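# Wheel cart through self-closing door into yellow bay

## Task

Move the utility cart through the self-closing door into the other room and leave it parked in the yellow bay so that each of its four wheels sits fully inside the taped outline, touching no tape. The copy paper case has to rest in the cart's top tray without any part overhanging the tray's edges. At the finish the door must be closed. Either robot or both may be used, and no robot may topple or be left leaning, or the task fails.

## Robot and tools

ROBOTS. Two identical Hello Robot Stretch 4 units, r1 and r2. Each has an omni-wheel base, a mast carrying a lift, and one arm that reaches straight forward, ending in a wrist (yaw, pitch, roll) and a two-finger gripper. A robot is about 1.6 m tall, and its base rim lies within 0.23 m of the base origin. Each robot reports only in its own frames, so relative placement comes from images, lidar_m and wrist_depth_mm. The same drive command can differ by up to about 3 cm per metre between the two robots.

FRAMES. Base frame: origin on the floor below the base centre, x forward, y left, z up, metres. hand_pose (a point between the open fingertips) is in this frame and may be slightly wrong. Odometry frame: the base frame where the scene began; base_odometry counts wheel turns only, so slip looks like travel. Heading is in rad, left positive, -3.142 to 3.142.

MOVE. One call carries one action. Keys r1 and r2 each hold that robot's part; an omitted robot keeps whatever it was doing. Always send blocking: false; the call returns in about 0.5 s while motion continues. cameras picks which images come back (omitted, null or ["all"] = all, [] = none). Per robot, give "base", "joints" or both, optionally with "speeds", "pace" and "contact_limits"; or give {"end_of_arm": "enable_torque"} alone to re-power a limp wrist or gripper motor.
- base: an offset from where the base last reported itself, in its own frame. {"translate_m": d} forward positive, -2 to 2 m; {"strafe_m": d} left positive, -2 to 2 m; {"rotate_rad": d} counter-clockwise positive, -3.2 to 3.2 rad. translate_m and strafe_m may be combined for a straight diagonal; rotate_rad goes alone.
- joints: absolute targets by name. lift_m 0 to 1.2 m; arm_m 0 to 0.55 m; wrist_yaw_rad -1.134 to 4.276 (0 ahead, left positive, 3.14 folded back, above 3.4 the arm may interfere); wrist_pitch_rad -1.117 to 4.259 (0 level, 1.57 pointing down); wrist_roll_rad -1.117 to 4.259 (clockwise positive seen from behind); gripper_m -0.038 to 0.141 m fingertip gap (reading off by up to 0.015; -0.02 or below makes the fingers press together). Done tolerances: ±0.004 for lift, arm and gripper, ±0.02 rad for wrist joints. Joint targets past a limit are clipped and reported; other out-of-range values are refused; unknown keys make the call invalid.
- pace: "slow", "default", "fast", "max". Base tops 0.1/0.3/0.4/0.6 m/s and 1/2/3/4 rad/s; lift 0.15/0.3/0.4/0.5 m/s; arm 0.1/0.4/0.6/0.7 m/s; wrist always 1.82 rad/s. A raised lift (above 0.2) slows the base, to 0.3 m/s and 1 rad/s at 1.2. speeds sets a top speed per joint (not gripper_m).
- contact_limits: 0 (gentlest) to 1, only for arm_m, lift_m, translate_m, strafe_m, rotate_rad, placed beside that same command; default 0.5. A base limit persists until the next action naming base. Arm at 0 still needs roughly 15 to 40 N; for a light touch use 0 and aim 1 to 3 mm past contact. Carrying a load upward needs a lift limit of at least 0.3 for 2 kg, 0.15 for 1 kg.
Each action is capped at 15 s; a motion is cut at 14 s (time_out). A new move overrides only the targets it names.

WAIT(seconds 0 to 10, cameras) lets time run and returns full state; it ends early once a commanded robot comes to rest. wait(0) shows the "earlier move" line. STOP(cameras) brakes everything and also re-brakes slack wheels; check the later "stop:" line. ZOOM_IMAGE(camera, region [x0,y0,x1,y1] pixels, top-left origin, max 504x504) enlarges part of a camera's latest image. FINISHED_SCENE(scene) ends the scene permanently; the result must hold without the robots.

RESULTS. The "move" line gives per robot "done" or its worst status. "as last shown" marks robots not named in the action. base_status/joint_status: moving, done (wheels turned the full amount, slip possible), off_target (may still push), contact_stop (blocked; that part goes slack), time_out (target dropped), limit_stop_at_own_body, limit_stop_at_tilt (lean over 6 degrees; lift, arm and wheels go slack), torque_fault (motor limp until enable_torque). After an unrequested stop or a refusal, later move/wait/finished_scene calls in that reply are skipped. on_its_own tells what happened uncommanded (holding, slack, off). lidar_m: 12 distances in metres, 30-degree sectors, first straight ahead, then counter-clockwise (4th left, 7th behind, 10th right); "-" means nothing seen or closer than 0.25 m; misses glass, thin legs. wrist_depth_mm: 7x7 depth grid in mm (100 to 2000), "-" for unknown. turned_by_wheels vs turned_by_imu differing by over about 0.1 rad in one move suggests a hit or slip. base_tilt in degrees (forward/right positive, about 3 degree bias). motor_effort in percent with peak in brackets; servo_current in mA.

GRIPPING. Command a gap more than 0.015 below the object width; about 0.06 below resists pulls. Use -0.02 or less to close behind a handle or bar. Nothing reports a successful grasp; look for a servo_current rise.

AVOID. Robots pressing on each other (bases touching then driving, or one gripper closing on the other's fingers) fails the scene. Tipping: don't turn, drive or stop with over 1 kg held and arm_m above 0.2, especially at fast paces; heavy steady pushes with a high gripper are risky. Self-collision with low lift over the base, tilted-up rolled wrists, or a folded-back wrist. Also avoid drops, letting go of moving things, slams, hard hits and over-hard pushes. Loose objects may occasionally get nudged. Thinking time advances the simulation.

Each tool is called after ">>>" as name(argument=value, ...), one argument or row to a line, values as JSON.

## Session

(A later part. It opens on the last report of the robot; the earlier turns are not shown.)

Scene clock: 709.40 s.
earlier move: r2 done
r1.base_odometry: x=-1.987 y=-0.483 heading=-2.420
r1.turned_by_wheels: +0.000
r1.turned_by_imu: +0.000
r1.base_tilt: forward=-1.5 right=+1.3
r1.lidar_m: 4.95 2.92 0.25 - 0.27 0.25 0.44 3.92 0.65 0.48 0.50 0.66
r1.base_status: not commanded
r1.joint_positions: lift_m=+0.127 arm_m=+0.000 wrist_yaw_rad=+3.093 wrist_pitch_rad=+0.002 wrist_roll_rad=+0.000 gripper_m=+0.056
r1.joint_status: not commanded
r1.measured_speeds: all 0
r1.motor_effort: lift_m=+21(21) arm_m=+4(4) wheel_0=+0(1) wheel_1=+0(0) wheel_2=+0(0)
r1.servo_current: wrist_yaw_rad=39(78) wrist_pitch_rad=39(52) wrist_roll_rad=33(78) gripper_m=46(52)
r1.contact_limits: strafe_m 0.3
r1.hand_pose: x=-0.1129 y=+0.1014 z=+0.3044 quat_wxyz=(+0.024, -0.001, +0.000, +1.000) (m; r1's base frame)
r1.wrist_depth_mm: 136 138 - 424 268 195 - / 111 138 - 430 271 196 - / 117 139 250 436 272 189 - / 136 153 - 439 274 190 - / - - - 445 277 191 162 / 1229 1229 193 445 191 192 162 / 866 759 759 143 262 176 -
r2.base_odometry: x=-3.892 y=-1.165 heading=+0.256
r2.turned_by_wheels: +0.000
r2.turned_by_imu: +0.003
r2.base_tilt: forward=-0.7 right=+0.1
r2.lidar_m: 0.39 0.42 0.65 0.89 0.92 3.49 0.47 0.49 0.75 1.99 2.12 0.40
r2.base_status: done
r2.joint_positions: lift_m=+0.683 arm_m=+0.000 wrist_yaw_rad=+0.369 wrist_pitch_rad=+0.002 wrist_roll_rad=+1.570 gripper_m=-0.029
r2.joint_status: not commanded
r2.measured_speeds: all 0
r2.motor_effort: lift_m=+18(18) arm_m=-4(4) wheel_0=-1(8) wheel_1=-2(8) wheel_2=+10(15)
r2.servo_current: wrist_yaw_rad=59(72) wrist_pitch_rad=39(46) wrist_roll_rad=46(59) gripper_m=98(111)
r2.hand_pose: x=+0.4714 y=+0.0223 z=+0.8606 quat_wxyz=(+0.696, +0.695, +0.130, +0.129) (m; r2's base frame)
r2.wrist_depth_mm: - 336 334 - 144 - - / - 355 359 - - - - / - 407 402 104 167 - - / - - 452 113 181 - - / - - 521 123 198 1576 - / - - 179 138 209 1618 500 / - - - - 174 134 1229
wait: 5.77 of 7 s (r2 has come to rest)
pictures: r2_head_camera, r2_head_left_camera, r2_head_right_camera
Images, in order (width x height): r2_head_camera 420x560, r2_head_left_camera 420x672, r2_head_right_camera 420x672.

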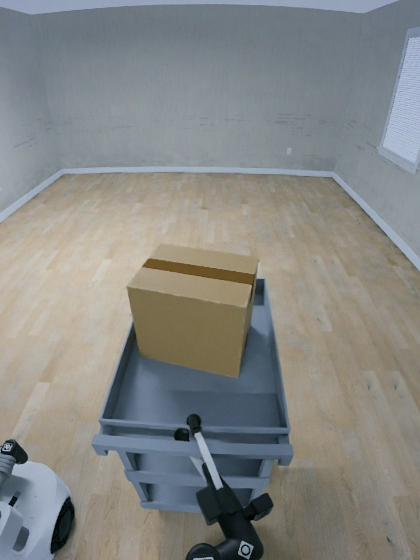

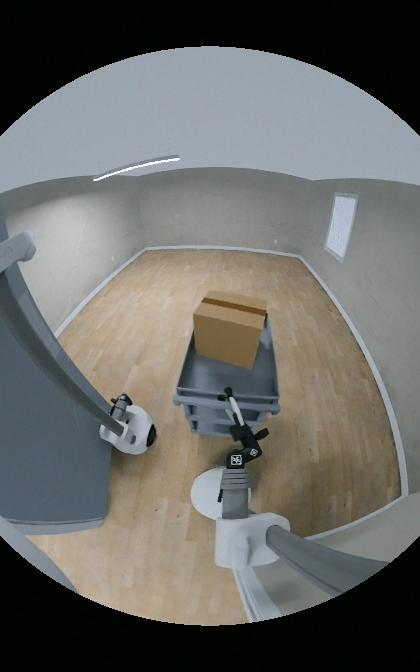

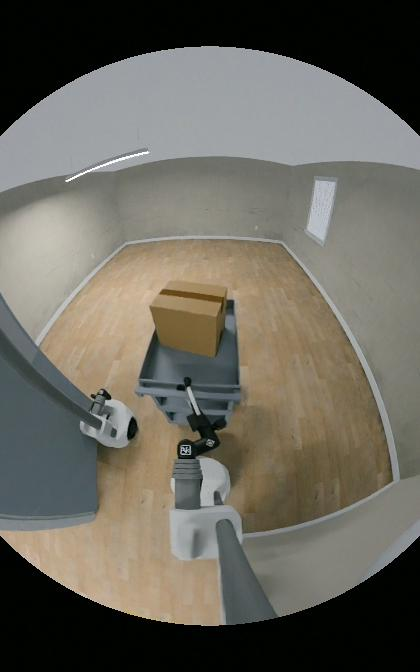

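>>> move(
  blocking=false,
  cameras=[],
  r2={"base":{"translate_m":-0.06,"strafe_m":0.17},"pace":"slow"},
)

>>> wait(
  seconds=4,
  cameras=[],
)

>>> move(
  blocking=false,
  cameras=[],
  r2={"base":{"rotate_rad":-0.05},"pace":"slow"},
)

>>> wait(
  seconds=2,
  cameras=["r2_head_right_camera","r2_head_left_camera","r2_head_camera","r1_head_right_camera"],
)

Scene clock: 737.57 s.
move: r2 moving
r1: as last shown
r1.base_tilt: forward=-1.6 right=+1.2
r1.lidar_m: 4.91 2.90 0.25 - 0.25 0.25 0.43 3.93 0.65 0.49 0.51 0.70
r1.servo_current: wrist_yaw_rad=39(52) wrist_pitch_rad=46(52) wrist_roll_rad=39(65) gripper_m=39(46)
r1.contact_limits: strafe_m 0.3
r1.wrist_depth_mm: 136 138 - 424 268 195 - / 111 138 - 424 270 196 - / 117 139 251 433 273 190 - / 136 152 - 439 277 191 - / - - - 442 276 191 162 / 1229 1229 195 452 191 191 162 / 866 759 759 143 262 176 -
r2.base_odometry: x=-3.899 y=-1.155 heading=+0.256
r2.turned_by_wheels: +0.001
r2.turned_by_imu: +0.001
r2.base_tilt: forward=-0.6 right=+0.0
r2.lidar_m: 0.38 0.42 0.65 0.88 0.89 3.49 0.46 0.49 0.73 2.01 2.13 0.39
r2.base_status: translate_m moving; strafe_m moving
r2.joint_positions: lift_m=+0.683 arm_m=+0.000 wrist_yaw_rad=+0.369 wrist_pitch_rad=+0.002 wrist_roll_rad=+1.570 gripper_m=-0.029
r2.joint_status: not commanded
r2.measured_speeds: translate_m=-0.016 strafe_m=+0.045 rotate_rad=-0.003 lift_m=+0.000 arm_m=+0.000 wrist_yaw_rad=+0.000 wrist_pitch_rad=+0.000 wrist_roll_rad=+0.000
r2.motor_effort: lift_m=+18(18) arm_m=-4(4) wheel_0=-7(9) wheel_1=+6(8) wheel_2=+9(12)
r2.servo_current: wrist_yaw_rad=59(65) wrist_pitch_rad=46(46) wrist_roll_rad=39(52) gripper_m=98(111)
r2.hand_pose: x=+0.4714 y=+0.0223 z=+0.8606 quat_wxyz=(+0.696, +0.695, +0.130, +0.129) (m; r2's base frame)
r2.wrist_depth_mm: - 336 336 - 146 - - / - 357 359 - - - - / - 413 404 106 169 - - / - - 455 114 182 - - / - - 517 125 198 1576 - / - - 169 140 210 1576 500 / - - - - 175 146 1205
pictures: none
No camera images: "cameras" was empty.

Scene clock: 740.13 s.
earlier move: r2 done
r1.base_odometry: x=-1.987 y=-0.483 heading=-2.420
r1.turned_by_wheels: +0.000
r1.turned_by_imu: +0.000
r1.base_tilt: forward=-1.6 right=+1.2
r1.lidar_m: 4.93 2.87 0.25 - 0.25 0.25 0.48 0.59 0.56 0.31 0.37 0.63
r1.base_status: not commanded
r1.joint_positions: lift_m=+0.127 arm_m=+0.000 wrist_yaw_rad=+3.093 wrist_pitch_rad=+0.002 wrist_roll_rad=+0.000 gripper_m=+0.056
r1.joint_status: not commanded
r1.measured_speeds: all 0
r1.motor_effort: lift_m=+21(21) arm_m=+4(4) wheel_0=+0(1) wheel_1=+0(0) wheel_2=+0(0)
r1.servo_current: wrist_yaw_rad=39(72) wrist_pitch_rad=46(52) wrist_roll_rad=39(65) gripper_m=39(46)
r1.contact_limits: strafe_m 0.3
r1.hand_pose: x=-0.1129 y=+0.1014 z=+0.3044 quat_wxyz=(+0.024, -0.001, +0.000, +1.000) (m; r1's base frame)
r1.wrist_depth_mm: 136 138 - 424 270 195 - / 111 138 - 427 271 196 - / 117 139 250 433 274 189 - / 136 153 - 439 276 190 - / - - - 442 278 190 162 / 1182 1205 193 449 191 191 162 / 866 759 750 143 263 176 -
r2.base_odometry: x=-3.993 y=-1.016 heading=+0.256
r2.turned_by_wheels: +0.000
r2.turned_by_imu: +0.000
r2.base_tilt: forward=-0.7 right=+0.1
r2.lidar_m: 0.43 0.43 0.55 0.71 0.74 3.45 3.37 0.48 0.63 2.17 2.33 0.36
r2.base_status: done
r2.joint_positions: lift_m=+0.683 arm_m=+0.000 wrist_yaw_rad=+0.359 wrist_pitch_rad=+0.002 wrist_roll_rad=+1.570 gripper_m=-0.029
r2.joint_status: not commanded
r2.measured_speeds: all 0
r2.motor_effort: lift_m=+18(18) arm_m=-4(4) wheel_0=-4(16) wheel_1=+6(8) wheel_2=+4(12)
r2.servo_current: wrist_yaw_rad=52(65) wrist_pitch_rad=33(46) wrist_roll_rad=46(65) gripper_m=98(111)
r2.hand_pose: x=+0.4716 y=+0.0196 z=+0.8606 quat_wxyz=(+0.696, +0.695, +0.127, +0.126) (m; r2's base frame)
r2.wrist_depth_mm: - 319 315 - - 123 - / - 357 359 - 134 133 - / - 427 415 - 149 - - / - - 500 - 173 168 - / - - - - 193 1576 512 / - - 179 125 211 1661 1229 / - - - - 176 - 1160
wait: 2.57 of 4 s (r2 has come to rest)
pictures: none
No camera images: "cameras" was empty.

Scene clock: 740.63 s.
move: r2 moving
r1: as last shown
r1.base_tilt: forward=-1.6 right=+1.3
r1.lidar_m: 4.94 2.90 0.25 - 0.25 0.25 0.44 0.60 0.54 0.34 0.37 0.66
r1.servo_current: wrist_yaw_rad=46(59) wrist_pitch_rad=33(46) wrist_roll_rad=33(59) gripper_m=39(46)
r1.contact_limits: strafe_m 0.3
r1.wrist_depth_mm: 136 138 - 421 268 195 - / 111 138 - 427 271 196 - / 117 139 249 436 273 190 - / 136 153 - 436 274 190 - / - - - 442 277 191 162 / 1205 1229 194 452 191 191 162 / 866 768 759 143 262 176 -
r2.base_odometry: x=-3.993 y=-1.016 heading=+0.208
r2.turned_by_wheels: -0.048
r2.turned_by_imu: -0.047
r2.base_tilt: forward=-0.7 right=+0.0
r2.lidar_m: 0.38 0.44 0.54 0.72 0.73 3.43 3.41 0.50 0.60 1.76 2.25 0.35
r2.base_status: rotate_rad moving
r2.joint_positions: lift_m=+0.683 arm_m=+0.000 wrist_yaw_rad=+0.366 wrist_pitch_rad=+0.002 wrist_roll_rad=+1.570 gripper_m=-0.029
r2.joint_status: not commanded
r2.measured_speeds: translate_m=+0.000 strafe_m=+0.000 rotate_rad=+0.000 lift_m=+0.000 arm_m=+0.000 wrist_yaw_rad=+0.002 wrist_pitch_rad=+0.000 wrist_roll_rad=+0.000
r2.motor_effort: lift_m=+18(18) arm_m=-4(4) wheel_0=+7(10) wheel_1=+5(9) wheel_2=+10(10)
r2.servo_current: wrist_yaw_rad=52(52) wrist_pitch_rad=39(46) wrist_roll_rad=39(59) gripper_m=98(104)
r2.hand_pose: x=+0.4715 y=+0.0217 z=+0.8606 quat_wxyz=(+0.696, +0.695, +0.130, +0.128) (m; r2's base frame)
r2.wrist_depth_mm: - 317 312 - - - - / - 353 355 - 135 135 - / - 424 413 - 150 - - / - - 488 - 168 - - / - - - - 192 1499 508 / - - 179 125 209 1661 1229 / - - - - 175 1464 1229
pictures: none
No camera images: "cameras" was empty.

Scene clock: 740.87 s.
earlier move: r2 done
r1.base_odometry: x=-1.987 y=-0.483 heading=-2.420
r1.turned_by_wheels: +0.000
r1.turned_by_imu: +0.000
r1.base_tilt: forward=-1.6 right=+1.3
r1.lidar_m: 4.92 2.88 0.25 - 0.25 0.25 0.47 0.61 0.54 0.35 0.39 0.60
r1.base_status: not commanded
r1.joint_positions: lift_m=+0.127 arm_m=+0.000 wrist_yaw_rad=+3.093 wrist_pitch_rad=+0.002 wrist_roll_rad=+0.000 gripper_m=+0.056
r1.joint_status: not commanded
r1.measured_speeds: all 0
r1.motor_effort: lift_m=+21(21) arm_m=+4(4) wheel_0=+0(1) wheel_1=+0(0) wheel_2=+0(0)
r1.servo_current: wrist_yaw_rad=59(59) wrist_pitch_rad=46(52) wrist_roll_rad=33(59) gripper_m=46(52)
r1.contact_limits: strafe_m 0.3
r1.hand_pose: x=-0.1129 y=+0.1014 z=+0.3044 quat_wxyz=(+0.024, -0.001, +0.000, +1.000) (m; r1's base frame)
r1.wrist_depth_mm: 136 138 - 424 270 195 - / 111 138 - 430 272 196 - / 117 138 250 430 274 190 - / 136 153 - 439 276 191 - / - - - 442 277 191 161 / 1229 1205 194 452 191 191 162 / 866 759 750 143 264 176 -
r2.base_odometry: x=-3.993 y=-1.016 heading=+0.208
r2.turned_by_wheels: +0.000
r2.turned_by_imu: +0.000
r2.base_tilt: forward=-0.7 right=+0.0
r2.lidar_m: 0.40 0.44 0.55 0.73 0.75 3.43 3.41 0.50 0.60 1.75 2.26 0.35
r2.base_status: done
r2.joint_positions: lift_m=+0.683 arm_m=+0.000 wrist_yaw_rad=+0.366 wrist_pitch_rad=+0.002 wrist_roll_rad=+1.570 gripper_m=-0.029
r2.joint_status: not commanded
r2.measured_speeds: all 0
r2.motor_effort: lift_m=+18(18) arm_m=-4(4) wheel_0=+7(10) wheel_1=+4(9) wheel_2=+10(10)
r2.servo_current: wrist_yaw_rad=46(59) wrist_pitch_rad=46(46) wrist_roll_rad=52(59) gripper_m=104(104)
r2.hand_pose: x=+0.4715 y=+0.0217 z=+0.8606 quat_wxyz=(+0.696, +0.695, +0.130, +0.128) (m; r2's base frame)
r2.wrist_depth_mm: - 317 312 - - - - / - 353 355 - 136 135 - / - 421 413 - 150 - - / - - 492 - 168 - - / - - - - 191 1499 504 / - - 180 125 208 1661 1229 / - - - - 176 1464 1205
wait: 0.23 of 2 s (r2 has come to rest)
pictures: r1_head_right_camera, r2_head_camera, r2_head_left_camera, r2_head_right_camera
Images, in order (width x height): r1_head_right_camera 420x672, r2_head_camera 420x560, r2_head_left_camera 420x672, r2_head_right_camera 420x672.

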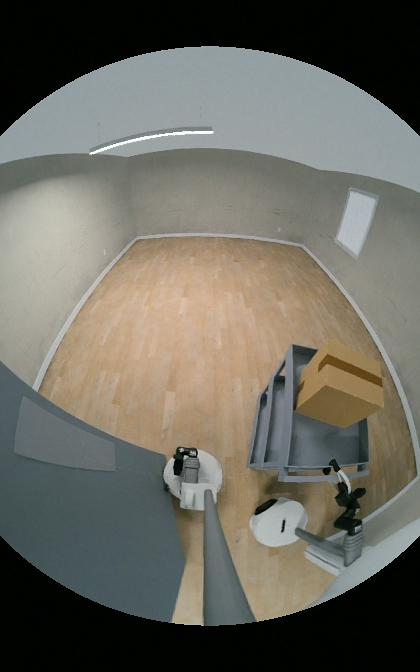

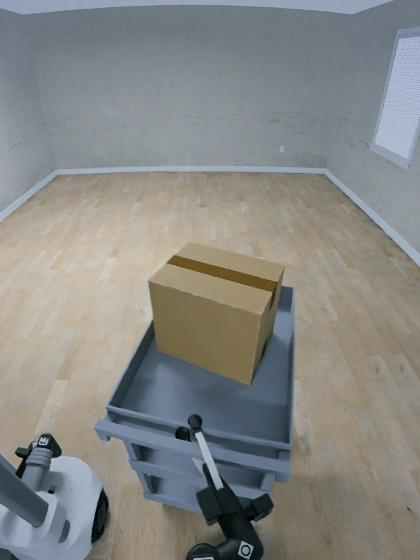

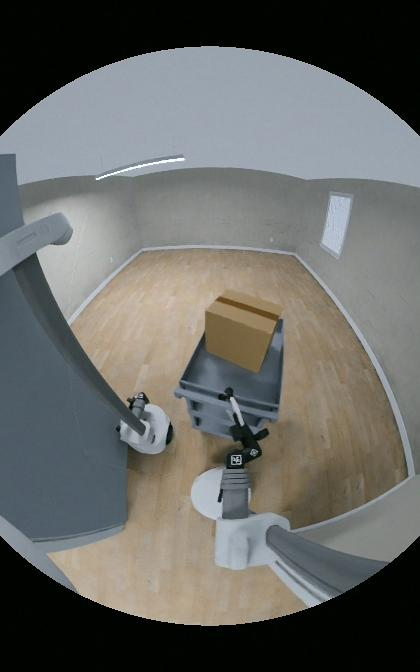

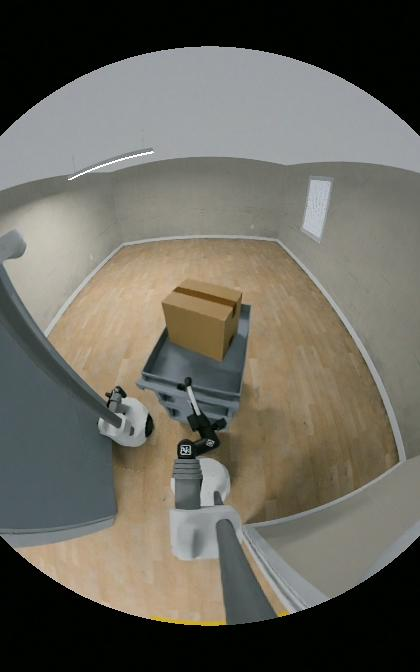

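>>> move(
  r2={"base":{"translate_m":-0.12,"strafe_m":0.1},"pace":"slow"},
  blocking=false,
  cameras=[],
)

>>> wait(
  seconds=4,
  cameras=["r2_head_camera","r2_head_left_camera","r2_head_right_camera","r1_head_camera"],
)

Scene clock: 763.27 s.
move: r2 moving
r1: as last shown
r1.lidar_m: 4.92 2.88 0.25 - 0.25 0.25 0.44 0.60 0.55 0.33 0.36 0.63
r1.servo_current: wrist_yaw_rad=59(72) wrist_pitch_rad=46(46) wrist_roll_rad=59(78) gripper_m=46(46)
r1.contact_limits: strafe_m 0.3
r1.wrist_depth_mm: 136 138 - 421 267 195 - / 111 139 - 436 270 196 - / 117 138 250 436 273 189 - / 136 152 - 436 274 190 - / - - - 442 277 191 162 / 1229 1255 193 449 191 191 163 / 854 768 768 143 264 176 -
r2.base_odometry: x=-4.004 y=-1.010 heading=+0.209
r2.turned_by_wheels: +0.001
r2.turned_by_imu: +0.001
r2.base_tilt: forward=-0.7 right=+0.1
r2.lidar_m: 0.39 0.45 0.55 0.71 0.72 3.45 3.38 0.49 0.59 1.76 2.27 0.35
r2.base_status: translate_m moving; strafe_m moving
r2.joint_positions: lift_m=+0.683 arm_m=+0.000 wrist_yaw_rad=+0.366 wrist_pitch_rad=+0.002 wrist_roll_rad=+1.570 gripper_m=-0.029
r2.joint_status: not commanded
r2.measured_speeds: translate_m=-0.041 strafe_m=+0.033 rotate_rad=-0.002 lift_m=+0.000 arm_m=+0.000 wrist_yaw_rad=+0.000 wrist_pitch_rad=+0.000 wrist_roll_rad=+0.000
r2.motor_effort: lift_m=+18(18) arm_m=-4(4) wheel_0=-8(9) wheel_1=+4(5) wheel_2=+16(18)
r2.servo_current: wrist_yaw_rad=46(59) wrist_pitch_rad=46(46) wrist_roll_rad=52(52) gripper_m=91(104)
r2.hand_pose: x=+0.4715 y=+0.0217 z=+0.8606 quat_wxyz=(+0.696, +0.695, +0.130, +0.128) (m; r2's base frame)
r2.wrist_depth_mm: - 320 315 - - - - / - 355 355 - 141 135 - / - 430 415 - 153 - - / - - 492 - 171 - - / - - - 107 195 1537 504 / - - 180 129 211 1708 1229 / - - - - 176 1464 1229
pictures: none
No camera images: "cameras" was empty.

Scene clock: 765.57 s.
earlier move: r2 done
r1.base_odometry: x=-1.987 y=-0.483 heading=-2.420
r1.turned_by_wheels: +0.000
r1.turned_by_imu: +0.000
r1.base_tilt: forward=-1.6 right=+1.3
r1.lidar_m: 4.94 2.88 0.25 - 0.25 0.25 0.46 0.56 0.29 0.25 0.34 0.62
r1.base_status: not commanded
r1.joint_positions: lift_m=+0.127 arm_m=+0.000 wrist_yaw_rad=+3.093 wrist_pitch_rad=+0.002 wrist_roll_rad=+0.000 gripper_m=+0.056
r1.joint_status: not commanded
r1.measured_speeds: all 0
r1.motor_effort: lift_m=+21(21) arm_m=+4(4) wheel_0=+0(1) wheel_1=+0(1) wheel_2=+0(0)
r1.servo_current: wrist_yaw_rad=59(72) wrist_pitch_rad=39(52) wrist_roll_rad=39(78) gripper_m=46(52)
r1.contact_limits: strafe_m 0.3
r1.hand_pose: x=-0.1129 y=+0.1014 z=+0.3044 quat_wxyz=(+0.024, -0.001, +0.000, +1.000) (m; r1's base frame)
r1.wrist_depth_mm: 136 138 - 427 268 194 - / 111 139 - 427 271 196 - / 117 139 250 433 272 189 - / 136 153 - 433 274 190 - / - - - 445 276 191 161 / 1008 1229 193 442 191 191 162 / 759 759 750 143 263 176 -
r2.base_odometry: x=-4.130 y=-0.943 heading=+0.209
r2.turned_by_wheels: +0.000
r2.turned_by_imu: +0.000
r2.base_tilt: forward=-0.6 right=+0.0
r2.lidar_m: 0.38 0.46 0.59 0.59 0.62 3.33 3.25 0.53 0.46 1.28 2.38 0.34
r2.base_status: done
r2.joint_positions: lift_m=+0.683 arm_m=+0.000 wrist_yaw_rad=+0.365 wrist_pitch_rad=+0.002 wrist_roll_rad=+1.570 gripper_m=-0.029
r2.joint_status: not commanded
r2.measured_speeds: all 0
r2.motor_effort: lift_m=+18(18) arm_m=-4(4) wheel_0=-5(12) wheel_1=+2(6) wheel_2=+10(18)
r2.servo_current: wrist_yaw_rad=39(59) wrist_pitch_rad=33(46) wrist_roll_rad=46(59) gripper_m=98(111)
r2.hand_pose: x=+0.4715 y=+0.0212 z=+0.8606 quat_wxyz=(+0.696, +0.695, +0.129, +0.128) (m; r2's base frame)
r2.wrist_depth_mm: - 317 314 - - 113 - / - 362 362 - - - - / - 462 433 - - - - / - - - - 169 168 - / - - - - 198 1430 488 / - - 174 113 180 1661 1229 / - - - - 294 - 357
wait: 2.30 of 4 s (r2 has come to rest)
pictures: r1_head_camera, r2_head_camera, r2_head_left_camera, r2_head_right_camera
Images, in order (width x height): r1_head_camera 420x560, r2_head_camera 420x560, r2_head_left_camera 420x672, r2_head_right_camera 420x672.

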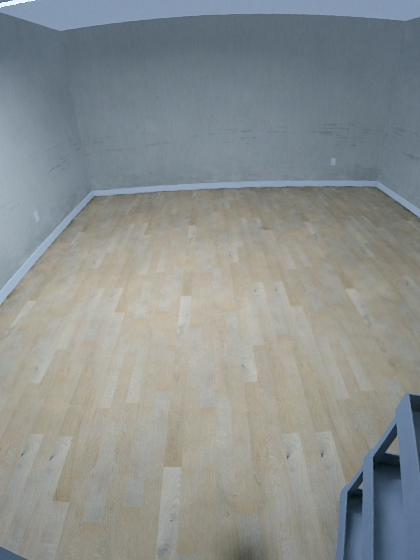

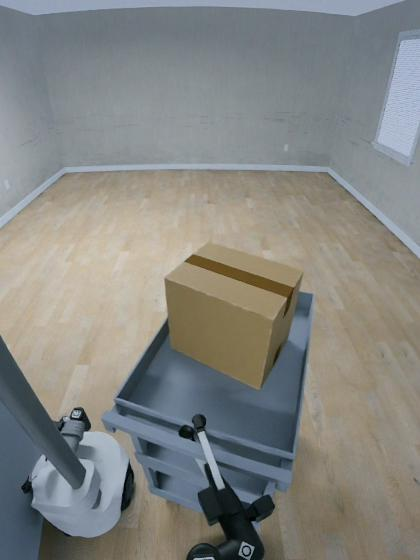

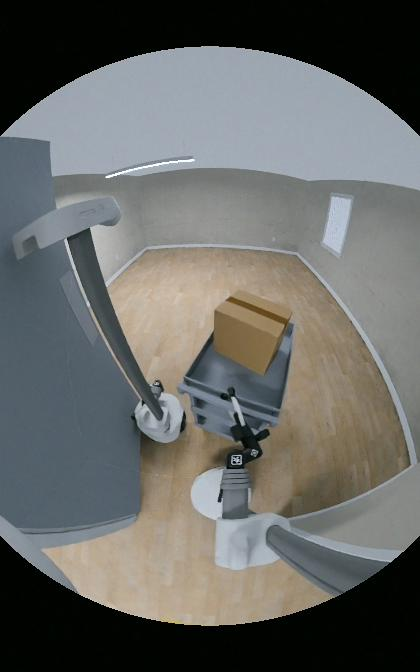

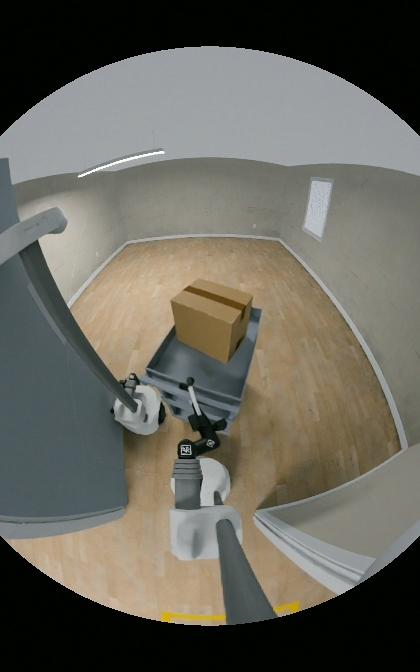

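>>> move(
  r1={"base":{"strafe_m":0.07},"pace":"slow","contact_limits":{"strafe_m":0.4}},
  blocking=false,
  cameras=[],
)

>>> wait(
  seconds=3,
  cameras=["r2_head_camera","r2_head_left_camera"],
)

Scene clock: 779.63 s.
move: r1 contact_stop
r1.base_odometry: x=-1.984 y=-0.486 heading=-2.418
r1.turned_by_wheels: +0.002
r1.turned_by_imu: +0.002
r1.base_tilt: forward=-1.6 right=+1.3
r1.lidar_m: 4.94 2.89 0.25 - 0.25 0.25 0.47 0.57 0.29 0.26 0.34 0.63
r1.base_status: strafe_m contact_stop
r1.joint_positions: lift_m=+0.127 arm_m=+0.000 wrist_yaw_rad=+3.093 wrist_pitch_rad=+0.002 wrist_roll_rad=+0.000 gripper_m=+0.056
r1.joint_status: not commanded
r1.measured_speeds: translate_m=+0.000 strafe_m=+0.000 rotate_rad=-0.001 lift_m=+0.000 arm_m=+0.000 wrist_yaw_rad=+0.000 wrist_pitch_rad=+0.000 wrist_roll_rad=+0.000
r1.on_its_own: the wheels are slack since a contact_stop
r1.motor_effort: lift_m=+21(21) arm_m=+4(4) wheel_0=-4(27) wheel_1=+1(25) wheel_2=+0(5)
r1.servo_current: wrist_yaw_rad=59(59) wrist_pitch_rad=46(46) wrist_roll_rad=46(59) gripper_m=46(46)
r1.contact_limits: strafe_m 0.4
r1.hand_pose: x=-0.1129 y=+0.1014 z=+0.3044 quat_wxyz=(+0.024, -0.001, +0.000, +1.000) (m; r1's base frame)
r1.wrist_depth_mm: 136 138 - 418 265 194 - / 113 138 - 424 267 195 - / 115 139 256 427 272 189 - / 137 155 - 433 273 190 - / - - - 436 274 190 161 / 1025 1229 192 445 190 191 161 / 759 750 759 143 262 175 -
r2: as last shown
r2.base_tilt: forward=-0.7 right=+0.0
r2.lidar_m: 0.42 0.44 0.58 0.61 0.62 3.33 3.28 0.53 0.48 1.24 2.38 0.33
r2.motor_effort: lift_m=+18(18) arm_m=-4(4) wheel_0=-5(5) wheel_1=+3(3) wheel_2=+10(10)
r2.servo_current: wrist_yaw_rad=52(59) wrist_pitch_rad=33(46) wrist_roll_rad=46(52) gripper_m=98(104)
r2.wrist_depth_mm: - 315 312 - - 113 - / - 359 359 - - - - / - 462 430 - - - - / - - - - 168 169 - / - - - - 198 1464 492 / - - 174 113 180 1661 1255 / - - - - 293 - 359
pictures: none
No camera images: "cameras" was empty.

not run: a stop that you did not command came earlier in this reply.

>>> stop(
  cameras=[],
)

>>> move(
  r2={"base":{"translate_m":-0.25},"pace":"slow"},
  blocking=false,
  cameras=[],
)

>>> wait(
  seconds=4,
  cameras=["r2_head_camera","r2_head_right_camera"],
)

Scene clock: 788.27 s.
earlier move: r1 contact_stop
stop: r1's wheels hold again
r1.base_odometry: x=-1.985 y=-0.486 heading=-2.418
r1.turned_by_wheels: +0.000
r1.turned_by_imu: +0.000
r1.base_tilt: forward=-1.6 right=+1.3
r1.lidar_m: 4.93 2.88 0.25 - 0.25 0.25 0.45 0.55 0.26 0.25 0.34 0.63
r1.base_status: strafe_m contact_stop (by the wheels' count: +0.004 of +0.070)
r1.joint_positions: lift_m=+0.127 arm_m=+0.000 wrist_yaw_rad=+3.093 wrist_pitch_rad=+0.002 wrist_roll_rad=+0.000 gripper_m=+0.056
r1.joint_status: not commanded
r1.measured_speeds: all 0
r1.motor_effort: lift_m=+21(21) arm_m=+4(4) wheel_0=+0(27) wheel_1=+0(25) wheel_2=+0(5)
r1.servo_current: wrist_yaw_rad=46(65) wrist_pitch_rad=39(46) wrist_roll_rad=52(65) gripper_m=39(46)
r1.contact_limits: strafe_m 0.4
r1.hand_pose: x=-0.1129 y=+0.1014 z=+0.3044 quat_wxyz=(+0.024, -0.001, +0.000, +1.000) (m; r1's base frame)
r1.wrist_depth_mm: 136 138 - 421 266 194 - / 113 138 - 421 268 195 - / 115 139 255 427 271 188 - / 136 154 - 433 274 190 - / - - - 436 276 190 161 / 1008 1229 193 449 191 191 161 / 759 759 759 143 262 175 -
r2.base_odometry: x=-4.130 y=-0.943 heading=+0.209
r2.turned_by_wheels: +0.000
r2.turned_by_imu: +0.000
r2.base_tilt: forward=-0.7 right=+0.1
r2.lidar_m: 0.40 0.46 0.57 0.61 0.62 3.32 3.26 0.54 0.48 1.25 2.37 0.36
r2.base_status: not commanded
r2.joint_positions: lift_m=+0.683 arm_m=+0.000 wrist_yaw_rad=+0.365 wrist_pitch_rad=+0.002 wrist_roll_rad=+1.570 gripper_m=-0.029
r2.joint_status: not commanded
r2.measured_speeds: all 0
r2.motor_effort: lift_m=+18(18) arm_m=-4(4) wheel_0=-5(6) wheel_1=+3(3) wheel_2=+10(10)
r2.servo_current: wrist_yaw_rad=39(59) wrist_pitch_rad=46(52) wrist_roll_rad=46(52) gripper_m=98(104)
r2.hand_pose: x=+0.4715 y=+0.0212 z=+0.8606 quat_wxyz=(+0.696, +0.695, +0.129, +0.128) (m; r2's base frame)
r2.wrist_depth_mm: - 319 310 - - 113 - / - 359 364 - - - - / - 459 430 - - - - / - - - - 168 168 - / - - - - 198 1464 492 / - - 174 113 181 1661 1229 / - - - - 293 - 359
pictures: none
No camera images: "cameras" was empty.

Scene clock: 788.77 s.
move: r2 moving
r1: as last shown
r1.lidar_m: 4.94 2.88 0.25 - 0.25 0.25 0.45 0.58 0.26 0.27 0.33 0.64
r1.motor_effort: lift_m=+21(21) arm_m=+4(4) wheel_0=-1(1) wheel_1=+0(0) wheel_2=+0(0)
r1.servo_current: wrist_yaw_rad=46(59) wrist_pitch_rad=46(52) wrist_roll_rad=39(52) gripper_m=52(52)
r1.contact_limits: strafe_m 0.4
r1.wrist_depth_mm: 136 138 - 418 266 194 - / 113 139 - 424 268 195 - / 115 139 255 430 271 189 - / 136 155 - 430 273 190 - / - - - 436 274 190 161 / 1025 1229 193 445 190 191 161 / 768 759 759 143 263 175 -
r2.base_odometry: x=-4.143 y=-0.945 heading=+0.209
r2.turned_by_wheels: +0.000
r2.turned_by_imu: +0.000
r2.base_tilt: forward=-0.7 right=+0.1
r2.lidar_m: 0.41 0.42 0.60 0.61 0.62 3.31 3.25 0.54 0.47 1.20 2.37 0.36
r2.base_status: translate_m moving
r2.joint_positions: lift_m=+0.683 arm_m=+0.000 wrist_yaw_rad=+0.365 wrist_pitch_rad=+0.002 wrist_roll_rad=+1.570 gripper_m=-0.029
r2.joint_status: not commanded
r2.measured_speeds: translate_m=-0.049 strafe_m=-0.001 rotate_rad=+0.001 lift_m=+0.000 arm_m=+0.000 wrist_yaw_rad=+0.000 wrist_pitch_rad=+0.000 wrist_roll_rad=+0.000
r2.motor_effort: lift_m=+18(18) arm_m=-4(4) wheel_0=-8(9) wheel_1=-9(9) wheel_2=+13(15)
r2.servo_current: wrist_yaw_rad=52(59) wrist_pitch_rad=39(39) wrist_roll_rad=59(59) gripper_m=98(104)
r2.hand_pose: x=+0.4715 y=+0.0212 z=+0.8606 quat_wxyz=(+0.696, +0.695, +0.129, +0.128) (m; r2's base frame)
r2.wrist_depth_mm: - 317 312 - - 113 - / - 362 362 - - - - / - 462 427 - - - - / - - 525 - 168 169 - / - - - - 197 1464 496 / - - 173 113 180 1661 1255 / - - - - 278 - 357
pictures: none
No camera images: "cameras" was empty.

Scene clock: 792.03 s.
earlier move: r2 done
r1.base_odometry: x=-1.985 y=-0.486 heading=-2.418
r1.turned_by_wheels: +0.000
r1.turned_by_imu: +0.000
r1.base_tilt: forward=-1.6 right=+1.3
r1.lidar_m: 4.93 2.88 0.25 - 0.25 0.25 0.44 0.41 0.32 0.33 0.40 3.82
r1.base_status: not commanded
r1.joint_positions: lift_m=+0.127 arm_m=+0.000 wrist_yaw_rad=+3.093 wrist_pitch_rad=+0.002 wrist_roll_rad=+0.000 gripper_m=+0.056
r1.joint_status: not commanded
r1.measured_speeds: all 0
r1.motor_effort: lift_m=+21(21) arm_m=+4(4) wheel_0=+0(1) wheel_1=+0(0) wheel_2=+0(0)
r1.servo_current: wrist_yaw_rad=39(65) wrist_pitch_rad=46(52) wrist_roll_rad=39(72) gripper_m=52(52)
r1.contact_limits: strafe_m 0.4
r1.hand_pose: x=-0.1129 y=+0.1014 z=+0.3044 quat_wxyz=(+0.024, -0.001, +0.000, +1.000) (m; r1's base frame)
r1.wrist_depth_mm: 136 138 - 421 265 193 - / 113 139 - 421 268 195 - / 115 139 256 430 270 188 - / 136 155 - 436 274 190 - / 842 - - 442 276 190 160 / 798 1205 194 445 191 191 161 / 778 759 759 143 262 175 -
r2.base_odometry: x=-4.375 y=-0.995 heading=+0.210
r2.turned_by_wheels: +0.001
r2.turned_by_imu: +0.003
r2.base_tilt: forward=-0.7 right=+0.1
r2.lidar_m: 0.40 0.44 0.61 0.58 2.67 3.08 3.00 3.10 0.38 0.37 2.36 0.35
r2.base_status: done
r2.joint_positions: lift_m=+0.683 arm_m=+0.000 wrist_yaw_rad=+0.369 wrist_pitch_rad=+0.002 wrist_roll_rad=+1.570 gripper_m=-0.029
r2.joint_status: not commanded
r2.measured_speeds: all 0
r2.motor_effort: lift_m=+18(18) arm_m=-4(4) wheel_0=+3(9) wheel_1=-2(10) wheel_2=+12(15)
r2.servo_current: wrist_yaw_rad=59(72) wrist_pitch_rad=39(46) wrist_roll_rad=46(59) gripper_m=104(111)
r2.hand_pose: x=+0.4714 y=+0.0224 z=+0.8606 quat_wxyz=(+0.696, +0.695, +0.130, +0.129) (m; r2's base frame)
r2.wrist_depth_mm: - 315 309 - - 116 - / - 351 359 - - 129 - / - 427 418 - 145 - - / - - 500 - 163 - - / - - - - 189 1576 496 / - - 180 114 208 866 647 / 621 597 615 - 178 136 -
wait: 3.27 of 4 s (r2 has come to rest)
pictures: r2_head_camera, r2_head_right_camera
Images, in order (width x height): r2_head_camera 420x560, r2_head_right_camera 420x672.

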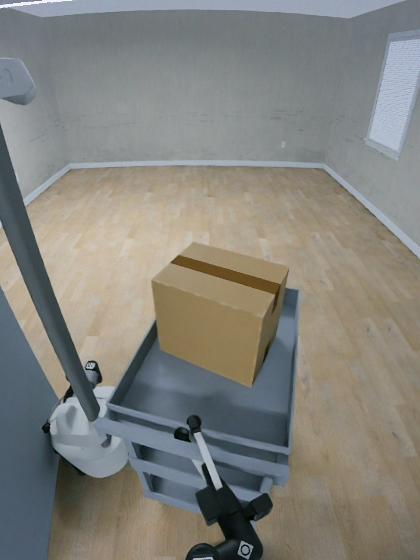

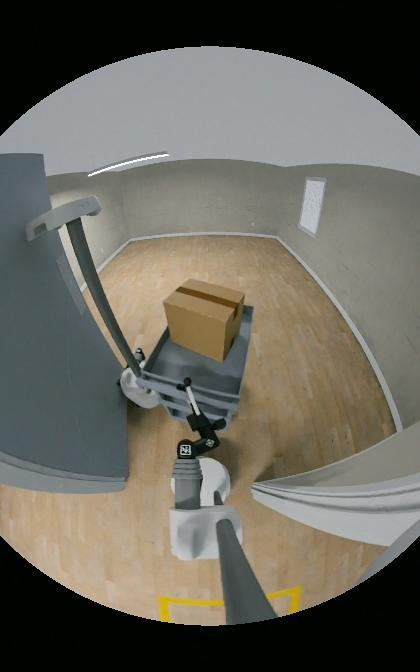

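>>> move(
  r2={"base":{"translate_m":-0.3},"pace":"slow"},
  blocking=false,
  cameras=[],
)

>>> wait(
  seconds=5,
  cameras=["r2_head_camera","r2_head_left_camera","r2_head_right_camera"],
)

Scene clock: 799.47 s.
move: r2 moving
r1: as last shown
r1.lidar_m: 4.92 2.90 0.25 - 0.25 0.25 0.43 0.41 0.33 0.32 0.39 3.81
r1.servo_current: wrist_yaw_rad=59(59) wrist_pitch_rad=39(46) wrist_roll_rad=65(65) gripper_m=39(52)
r1.contact_limits: strafe_m 0.4
r1.wrist_depth_mm: 136 138 - 415 266 193 - / 113 138 - 424 270 196 - / 115 139 255 430 271 188 - / 136 154 - 436 273 190 - / 820 - - 439 273 190 161 / 820 1229 194 445 190 191 161 / 798 759 768 143 262 175 -
r2.base_odometry: x=-4.387 y=-0.997 heading=+0.210
r2.turned_by_wheels: +0.001
r2.turned_by_imu: +0.001
r2.base_tilt: forward=-0.7 right=+0.0
r2.lidar_m: 0.38 0.44 0.65 0.58 2.66 3.09 2.96 3.11 0.35 0.37 2.36 0.36
r2.base_status: translate_m moving
r2.joint_positions: lift_m=+0.683 arm_m=+0.000 wrist_yaw_rad=+0.369 wrist_pitch_rad=+0.002 wrist_roll_rad=+1.570 gripper_m=-0.029
r2.joint_status: not commanded
r2.measured_speeds: translate_m=-0.049 strafe_m=+0.000 rotate_rad=-0.001 lift_m=+0.000 arm_m=+0.000 wrist_yaw_rad=+0.000 wrist_pitch_rad=+0.000 wrist_roll_rad=+0.000
r2.motor_effort: lift_m=+18(18) arm_m=-4(4) wheel_0=-4(7) wheel_1=-5(6) wheel_2=+15(17)
r2.servo_current: wrist_yaw_rad=65(65) wrist_pitch_rad=39(46) wrist_roll_rad=52(59) gripper_m=98(111)
r2.hand_pose: x=+0.4714 y=+0.0224 z=+0.8606 quat_wxyz=(+0.696, +0.695, +0.130, +0.129) (m; r2's base frame)
r2.wrist_depth_mm: - 317 312 - - 119 - / - 355 359 - 131 131 - / - 430 415 - 150 - - / - - 500 - 170 166 - / - - - - 190 1464 504 / - - 180 121 216 891 798 / 621 609 615 - 177 - -
pictures: none
No camera images: "cameras" was empty.

Scene clock: 803.23 s.
earlier move: r2 done
r1.base_odometry: x=-1.985 y=-0.486 heading=-2.418
r1.turned_by_wheels: +0.000
r1.turned_by_imu: +0.000
r1.base_tilt: forward=-1.6 right=+1.3
r1.lidar_m: 4.94 2.90 0.25 - 0.25 0.25 0.43 0.46 0.37 0.36 2.88 3.84
r1.base_status: not commanded
r1.joint_positions: lift_m=+0.127 arm_m=+0.000 wrist_yaw_rad=+3.093 wrist_pitch_rad=+0.002 wrist_roll_rad=+0.000 gripper_m=+0.056
r1.joint_status: not commanded
r1.measured_speeds: all 0
r1.motor_effort: lift_m=+21(21) arm_m=+4(4) wheel_0=+0(1) wheel_1=+0(1) wheel_2=+0(0)
r1.servo_current: wrist_yaw_rad=46(72) wrist_pitch_rad=46(52) wrist_roll_rad=46(65) gripper_m=39(52)
r1.contact_limits: strafe_m 0.4
r1.hand_pose: x=-0.1129 y=+0.1014 z=+0.3044 quat_wxyz=(+0.024, -0.001, +0.000, +1.000) (m; r1's base frame)
r1.wrist_depth_mm: 136 138 - 421 267 194 - / 113 138 - 424 267 195 - / 115 139 256 430 273 188 - / 137 154 - 430 272 190 - / 683 1708 - 439 276 190 161 / - 1098 195 445 191 191 162 / 820 759 750 143 260 175 -
r2.base_odometry: x=-4.668 y=-1.057 heading=+0.210
r2.turned_by_wheels: +0.000
r2.turned_by_imu: +0.003
r2.base_tilt: forward=-0.7 right=+0.0
r2.lidar_m: 0.36 0.44 0.65 0.67 2.64 2.78 2.67 2.82 2.31 0.42 0.38 0.37
r2.base_status: done
r2.joint_positions: lift_m=+0.683 arm_m=+0.000 wrist_yaw_rad=+0.370 wrist_pitch_rad=+0.002 wrist_roll_rad=+1.570 gripper_m=-0.029
r2.joint_status: not commanded
r2.measured_speeds: all 0
r2.motor_effort: lift_m=+18(18) arm_m=-4(4) wheel_0=+1(7) wheel_1=-3(7) wheel_2=+11(17)
r2.servo_current: wrist_yaw_rad=72(72) wrist_pitch_rad=46(46) wrist_roll_rad=46(65) gripper_m=98(111)
r2.hand_pose: x=+0.4714 y=+0.0228 z=+0.8606 quat_wxyz=(+0.696, +0.695, +0.131, +0.129) (m; r2's base frame)
r2.wrist_depth_mm: - 320 315 - 130 132 - / - 355 357 - - - - / - 418 407 - 159 - - / - - 477 - 173 - - / 891 - 878 114 194 - 508 / - - 178 130 208 - 809 / - 119 - - 171 - -
wait: 3.77 of 5 s (r2 has come to rest)
pictures: r2_head_camera, r2_head_left_camera, r2_head_right_camera
Images, in order (width x height): r2_head_camera 420x560, r2_head_left_camera 420x672, r2_head_right_camera 420x672.

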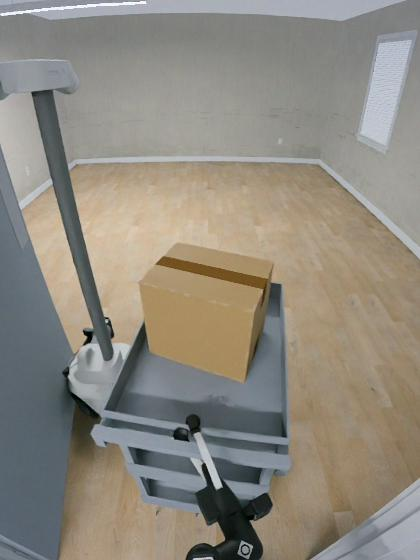

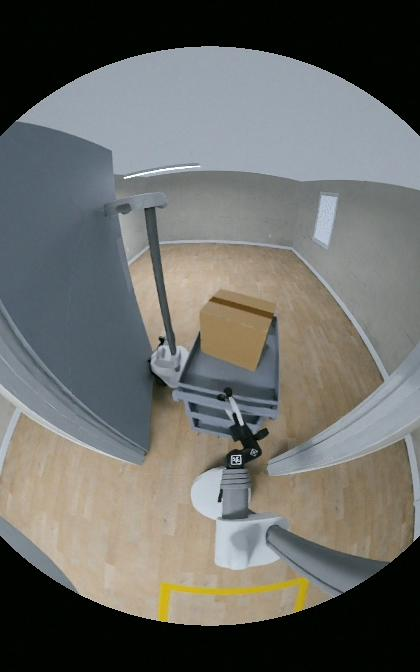

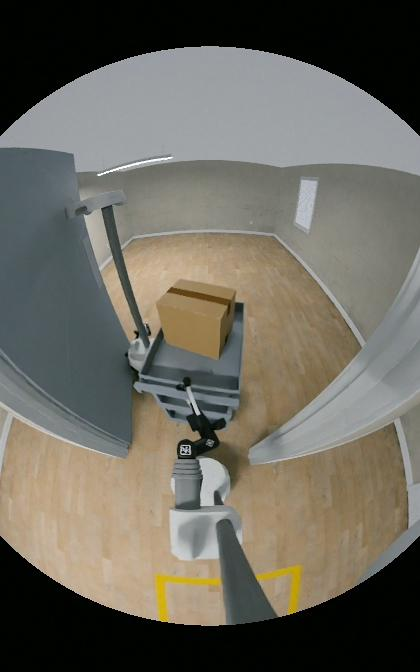

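>>> move(
  r2={"base":{"translate_m":-0.5},"pace":"slow"},
  blocking=false,
  cameras=[],
)

>>> wait(
  seconds=6,
  cameras=["r2_head_camera","r2_head_left_camera","r2_head_right_camera"],
)

Scene clock: 813.10 s.
move: r2 moving
r1: as last shown
r1.lidar_m: 4.92 2.85 0.25 - 0.25 0.25 0.47 0.49 0.35 0.35 2.84 3.80
r1.motor_effort: lift_m=+21(21) arm_m=+4(4) wheel_0=+0(1) wheel_1=+0(0) wheel_2=+0(0)
r1.servo_current: wrist_yaw_rad=39(72) wrist_pitch_rad=33(39) wrist_roll_rad=52(65) gripper_m=39(52)
r1.contact_limits: strafe_m 0.4
r1.wrist_depth_mm: 136 138 - 415 265 194 - / 113 139 - 424 268 195 - / 115 139 255 430 271 188 - / 136 155 - 439 273 190 - / 699 1756 - 436 273 191 161 / - 1078 193 442 191 191 161 / 809 741 759 143 262 175 -
r2.base_odometry: x=-4.680 y=-1.060 heading=+0.211
r2.turned_by_wheels: +0.001
r2.turned_by_imu: +0.001
r2.base_tilt: forward=-0.6 right=+0.1
r2.lidar_m: 0.37 0.42 0.64 0.68 2.64 2.76 2.66 2.80 2.30 0.54 0.39 0.37
r2.base_status: translate_m moving
r2.joint_positions: lift_m=+0.683 arm_m=+0.000 wrist_yaw_rad=+0.370 wrist_pitch_rad=+0.002 wrist_roll_rad=+1.570 gripper_m=-0.029
r2.joint_status: not commanded
r2.measured_speeds: translate_m=-0.049 strafe_m=-0.001 rotate_rad=+0.002 lift_m=+0.000 arm_m=+0.000 wrist_yaw_rad=+0.000 wrist_pitch_rad=+0.000 wrist_roll_rad=+0.000
r2.motor_effort: lift_m=+18(18) arm_m=-4(4) wheel_0=-1(4) wheel_1=-6(6) wheel_2=+16(18)
r2.servo_current: wrist_yaw_rad=59(72) wrist_pitch_rad=33(46) wrist_roll_rad=39(52) gripper_m=98(104)
r2.hand_pose: x=+0.4714 y=+0.0228 z=+0.8606 quat_wxyz=(+0.696, +0.695, +0.131, +0.129) (m; r2's base frame)
r2.wrist_depth_mm: - 319 317 - 131 132 - / - 355 355 - 140 140 - / - 418 404 - 160 - - / - - 480 100 174 - - / 891 - 878 118 195 - 508 / - - 179 131 209 - 831 / - 119 - - 171 - -
pictures: none
No camera images: "cameras" was empty.

Scene clock: 818.87 s.
earlier move: r2 done
r1.base_odometry: x=-1.985 y=-0.486 heading=-2.418
r1.turned_by_wheels: +0.000
r1.turned_by_imu: +0.000
r1.base_tilt: forward=-1.6 right=+1.3
r1.lidar_m: 4.95 2.88 0.25 - 0.25 0.25 0.47 0.62 0.74 2.79 2.86 3.82
r1.base_status: not commanded
r1.joint_positions: lift_m=+0.127 arm_m=+0.000 wrist_yaw_rad=+3.093 wrist_pitch_rad=+0.002 wrist_roll_rad=+0.000 gripper_m=+0.056
r1.joint_status: not commanded
r1.measured_speeds: all 0
r1.motor_effort: lift_m=+21(21) arm_m=+4(4) wheel_0=+0(1) wheel_1=+0(0) wheel_2=+0(0)
r1.servo_current: wrist_yaw_rad=52(72) wrist_pitch_rad=46(59) wrist_roll_rad=33(72) gripper_m=52(52)
r1.contact_limits: strafe_m 0.4
r1.hand_pose: x=-0.1129 y=+0.1014 z=+0.3044 quat_wxyz=(+0.024, -0.001, +0.000, +1.000) (m; r1's base frame)
r1.wrist_depth_mm: 136 138 - 415 265 193 - / 112 139 - 421 268 196 - / 115 139 254 430 271 189 - / 137 154 - 433 273 189 - / 147 1661 - 439 274 190 161 / 615 1138 194 445 191 191 162 / 820 759 768 143 262 175 -
r2.base_odometry: x=-5.156 y=-1.162 heading=+0.212
r2.turned_by_wheels: +0.000
r2.turned_by_imu: +0.005
r2.base_tilt: forward=-0.7 right=+0.0
r2.lidar_m: 0.41 0.41 0.94 2.53 2.67 2.25 2.18 2.27 2.26 2.14 0.87 0.38
r2.base_status: done
r2.joint_positions: lift_m=+0.683 arm_m=+0.000 wrist_yaw_rad=+0.375 wrist_pitch_rad=+0.002 wrist_roll_rad=+1.570 gripper_m=-0.029
r2.joint_status: not commanded
r2.measured_speeds: all 0
r2.motor_effort: lift_m=+18(18) arm_m=-4(4) wheel_0=+3(6) wheel_1=-2(6) wheel_2=+14(18)
r2.servo_current: wrist_yaw_rad=85(98) wrist_pitch_rad=39(52) wrist_roll_rad=59(65) gripper_m=98(111)
r2.hand_pose: x=+0.4713 y=+0.0242 z=+0.8606 quat_wxyz=(+0.695, +0.694, +0.132, +0.131) (m; r2's base frame)
r2.wrist_depth_mm: - 347 355 - 147 - - / - 357 359 - - - - / - 407 394 106 168 - - / - 459 449 115 181 - - / - - 512 124 197 539 - / - - 163 138 207 - 484 / - - - - 174 - -
wait: 5.77 of 6 s (r2 has come to rest)
pictures: r2_head_camera, r2_head_left_camera, r2_head_right_camera
Images, in order (width x height): r2_head_camera 420x560, r2_head_left_camera 420x672, r2_head_right_camera 420x672.

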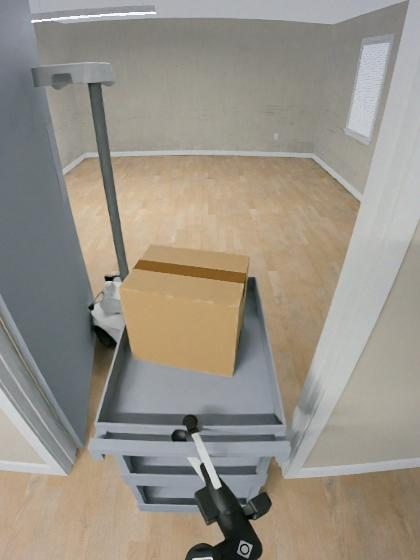

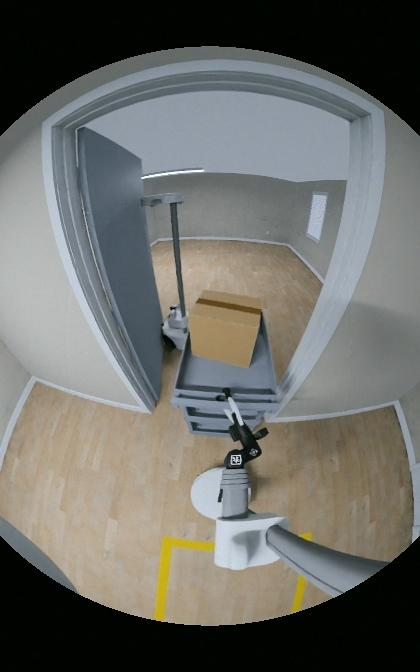

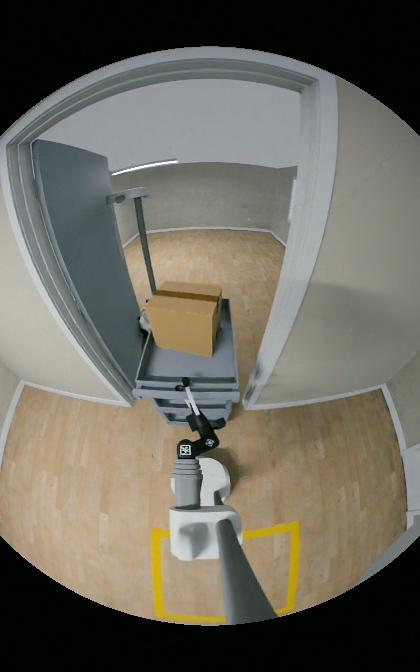

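>>> move(
  r2={"base":{"translate_m":-0.6},"pace":"slow"},
  blocking=false,
  cameras=[],
)

>>> wait(
  seconds=7,
  cameras=["r2_head_camera","r2_head_left_camera","r2_head_right_camera"],
)

Scene clock: 843.30 s.
move: r2 moving
r1: as last shown
r1.lidar_m: 4.94 2.87 0.25 - 0.25 0.25 0.48 0.61 0.77 2.78 2.85 3.82
r1.servo_current: wrist_yaw_rad=65(65) wrist_pitch_rad=39(52) wrist_roll_rad=59(65) gripper_m=39(46)
r1.contact_limits: strafe_m 0.4
r1.wrist_depth_mm: 136 138 - 415 266 194 - / 113 139 - 424 268 195 - / 115 139 257 430 270 189 - / 136 154 - 436 274 190 - / 147 1708 - 436 273 190 160 / 634 1118 193 445 191 191 161 / 820 768 759 143 262 175 -
r2.base_odometry: x=-5.169 y=-1.164 heading=+0.213
r2.turned_by_wheels: +0.001
r2.turned_by_imu: +0.002
r2.base_tilt: forward=-0.7 right=+0.0
r2.lidar_m: 0.39 0.40 0.92 2.52 2.66 2.23 2.16 2.28 2.27 2.21 0.90 0.39
r2.base_status: translate_m moving
r2.joint_positions: lift_m=+0.683 arm_m=+0.000 wrist_yaw_rad=+0.375 wrist_pitch_rad=+0.002 wrist_roll_rad=+1.570 gripper_m=-0.029
r2.joint_status: not commanded
r2.measured_speeds: translate_m=-0.048 strafe_m=+0.000 rotate_rad=+0.001 lift_m=+0.000 arm_m=+0.000 wrist_yaw_rad=+0.000 wrist_pitch_rad=+0.000 wrist_roll_rad=+0.000
r2.motor_effort: lift_m=+18(18) arm_m=-4(4) wheel_0=+1(6) wheel_1=-5(6) wheel_2=+17(20)
r2.servo_current: wrist_yaw_rad=78(85) wrist_pitch_rad=39(46) wrist_roll_rad=39(59) gripper_m=104(104)
r2.hand_pose: x=+0.4713 y=+0.0242 z=+0.8606 quat_wxyz=(+0.695, +0.694, +0.132, +0.131) (m; r2's base frame)
r2.wrist_depth_mm: - 366 357 - 147 - - / - 357 357 - 158 - - / - 410 397 107 169 - - / - 469 445 115 182 - - / - - 512 125 197 544 - / - - 162 139 208 - 488 / - - - - 175 - -
pictures: none
No camera images: "cameras" was empty.

Scene clock: 850.07 s.
earlier move: r2 done
r1.base_odometry: x=-1.985 y=-0.486 heading=-2.418
r1.turned_by_wheels: +0.000
r1.turned_by_imu: +0.000
r1.base_tilt: forward=-1.6 right=+1.3
r1.lidar_m: 4.94 2.89 0.25 - 0.25 0.25 0.45 1.18 1.24 2.79 2.86 3.83
r1.base_status: not commanded
r1.joint_positions: lift_m=+0.127 arm_m=+0.000 wrist_yaw_rad=+3.093 wrist_pitch_rad=+0.002 wrist_roll_rad=+0.000 gripper_m=+0.056
r1.joint_status: not commanded
r1.measured_speeds: all 0
r1.motor_effort: lift_m=+21(21) arm_m=+4(4) wheel_0=+0(1) wheel_1=+0(0) wheel_2=+0(0)
r1.servo_current: wrist_yaw_rad=52(72) wrist_pitch_rad=46(52) wrist_roll_rad=39(65) gripper_m=33(52)
r1.contact_limits: strafe_m 0.4
r1.hand_pose: x=-0.1129 y=+0.1014 z=+0.3044 quat_wxyz=(+0.024, -0.001, +0.000, +1.000) (m; r1's base frame)
r1.wrist_depth_mm: 136 138 - 421 264 194 - / 113 139 - 424 267 196 - / 115 139 256 427 272 189 - / 136 154 - 433 273 189 - / 1160 1756 - 436 273 190 161 / 1182 1229 193 445 190 191 161 / 854 750 759 143 260 174 -
r2.base_odometry: x=-5.742 y=-1.288 heading=+0.213
r2.turned_by_wheels: +0.000
r2.turned_by_imu: +0.008
r2.base_tilt: forward=-0.7 right=+0.0
r2.lidar_m: 0.40 0.38 1.83 2.55 2.17 1.62 1.56 1.68 2.22 2.19 1.68 0.42
r2.base_status: done
r2.joint_positions: lift_m=+0.683 arm_m=+0.000 wrist_yaw_rad=+0.378 wrist_pitch_rad=+0.002 wrist_roll_rad=+1.570 gripper_m=-0.029
r2.joint_status: not commanded
r2.measured_speeds: all 0
r2.motor_effort: lift_m=+17(18) arm_m=-3(4) wheel_0=+5(10) wheel_1=-2(6) wheel_2=+14(20)
r2.servo_current: wrist_yaw_rad=104(111) wrist_pitch_rad=39(46) wrist_roll_rad=52(59) gripper_m=104(111)
r2.hand_pose: x=+0.4712 y=+0.0252 z=+0.8606 quat_wxyz=(+0.695, +0.694, +0.133, +0.132) (m; r2's base frame)
r2.wrist_depth_mm: - - - 112 167 - - / - 375 370 118 174 - - / - 402 394 122 182 - - / - 433 427 130 190 - - / - 473 473 135 200 - - / - - 175 142 206 - 512 / - - - - 172 133 1160
wait: 6.77 of 7 s (r2 has come to rest)
pictures: r2_head_camera, r2_head_left_camera, r2_head_right_camera
Images, in order (width x height): r2_head_camera 420x560, r2_head_left_camera 420x672, r2_head_right_camera 420x672.

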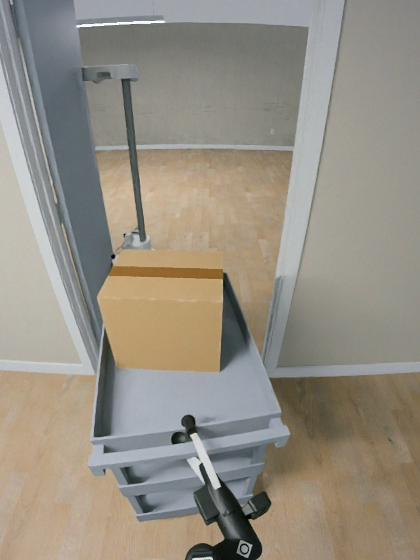

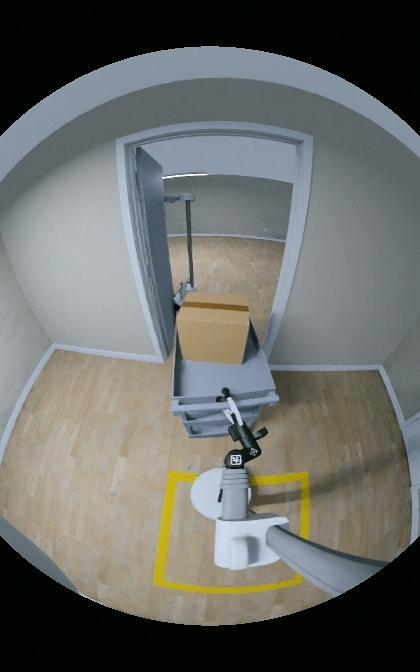

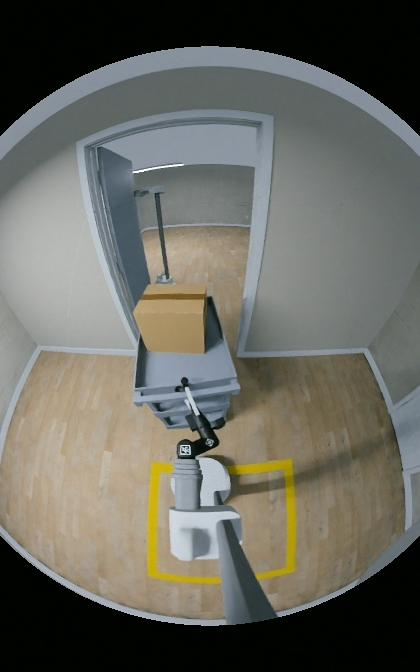

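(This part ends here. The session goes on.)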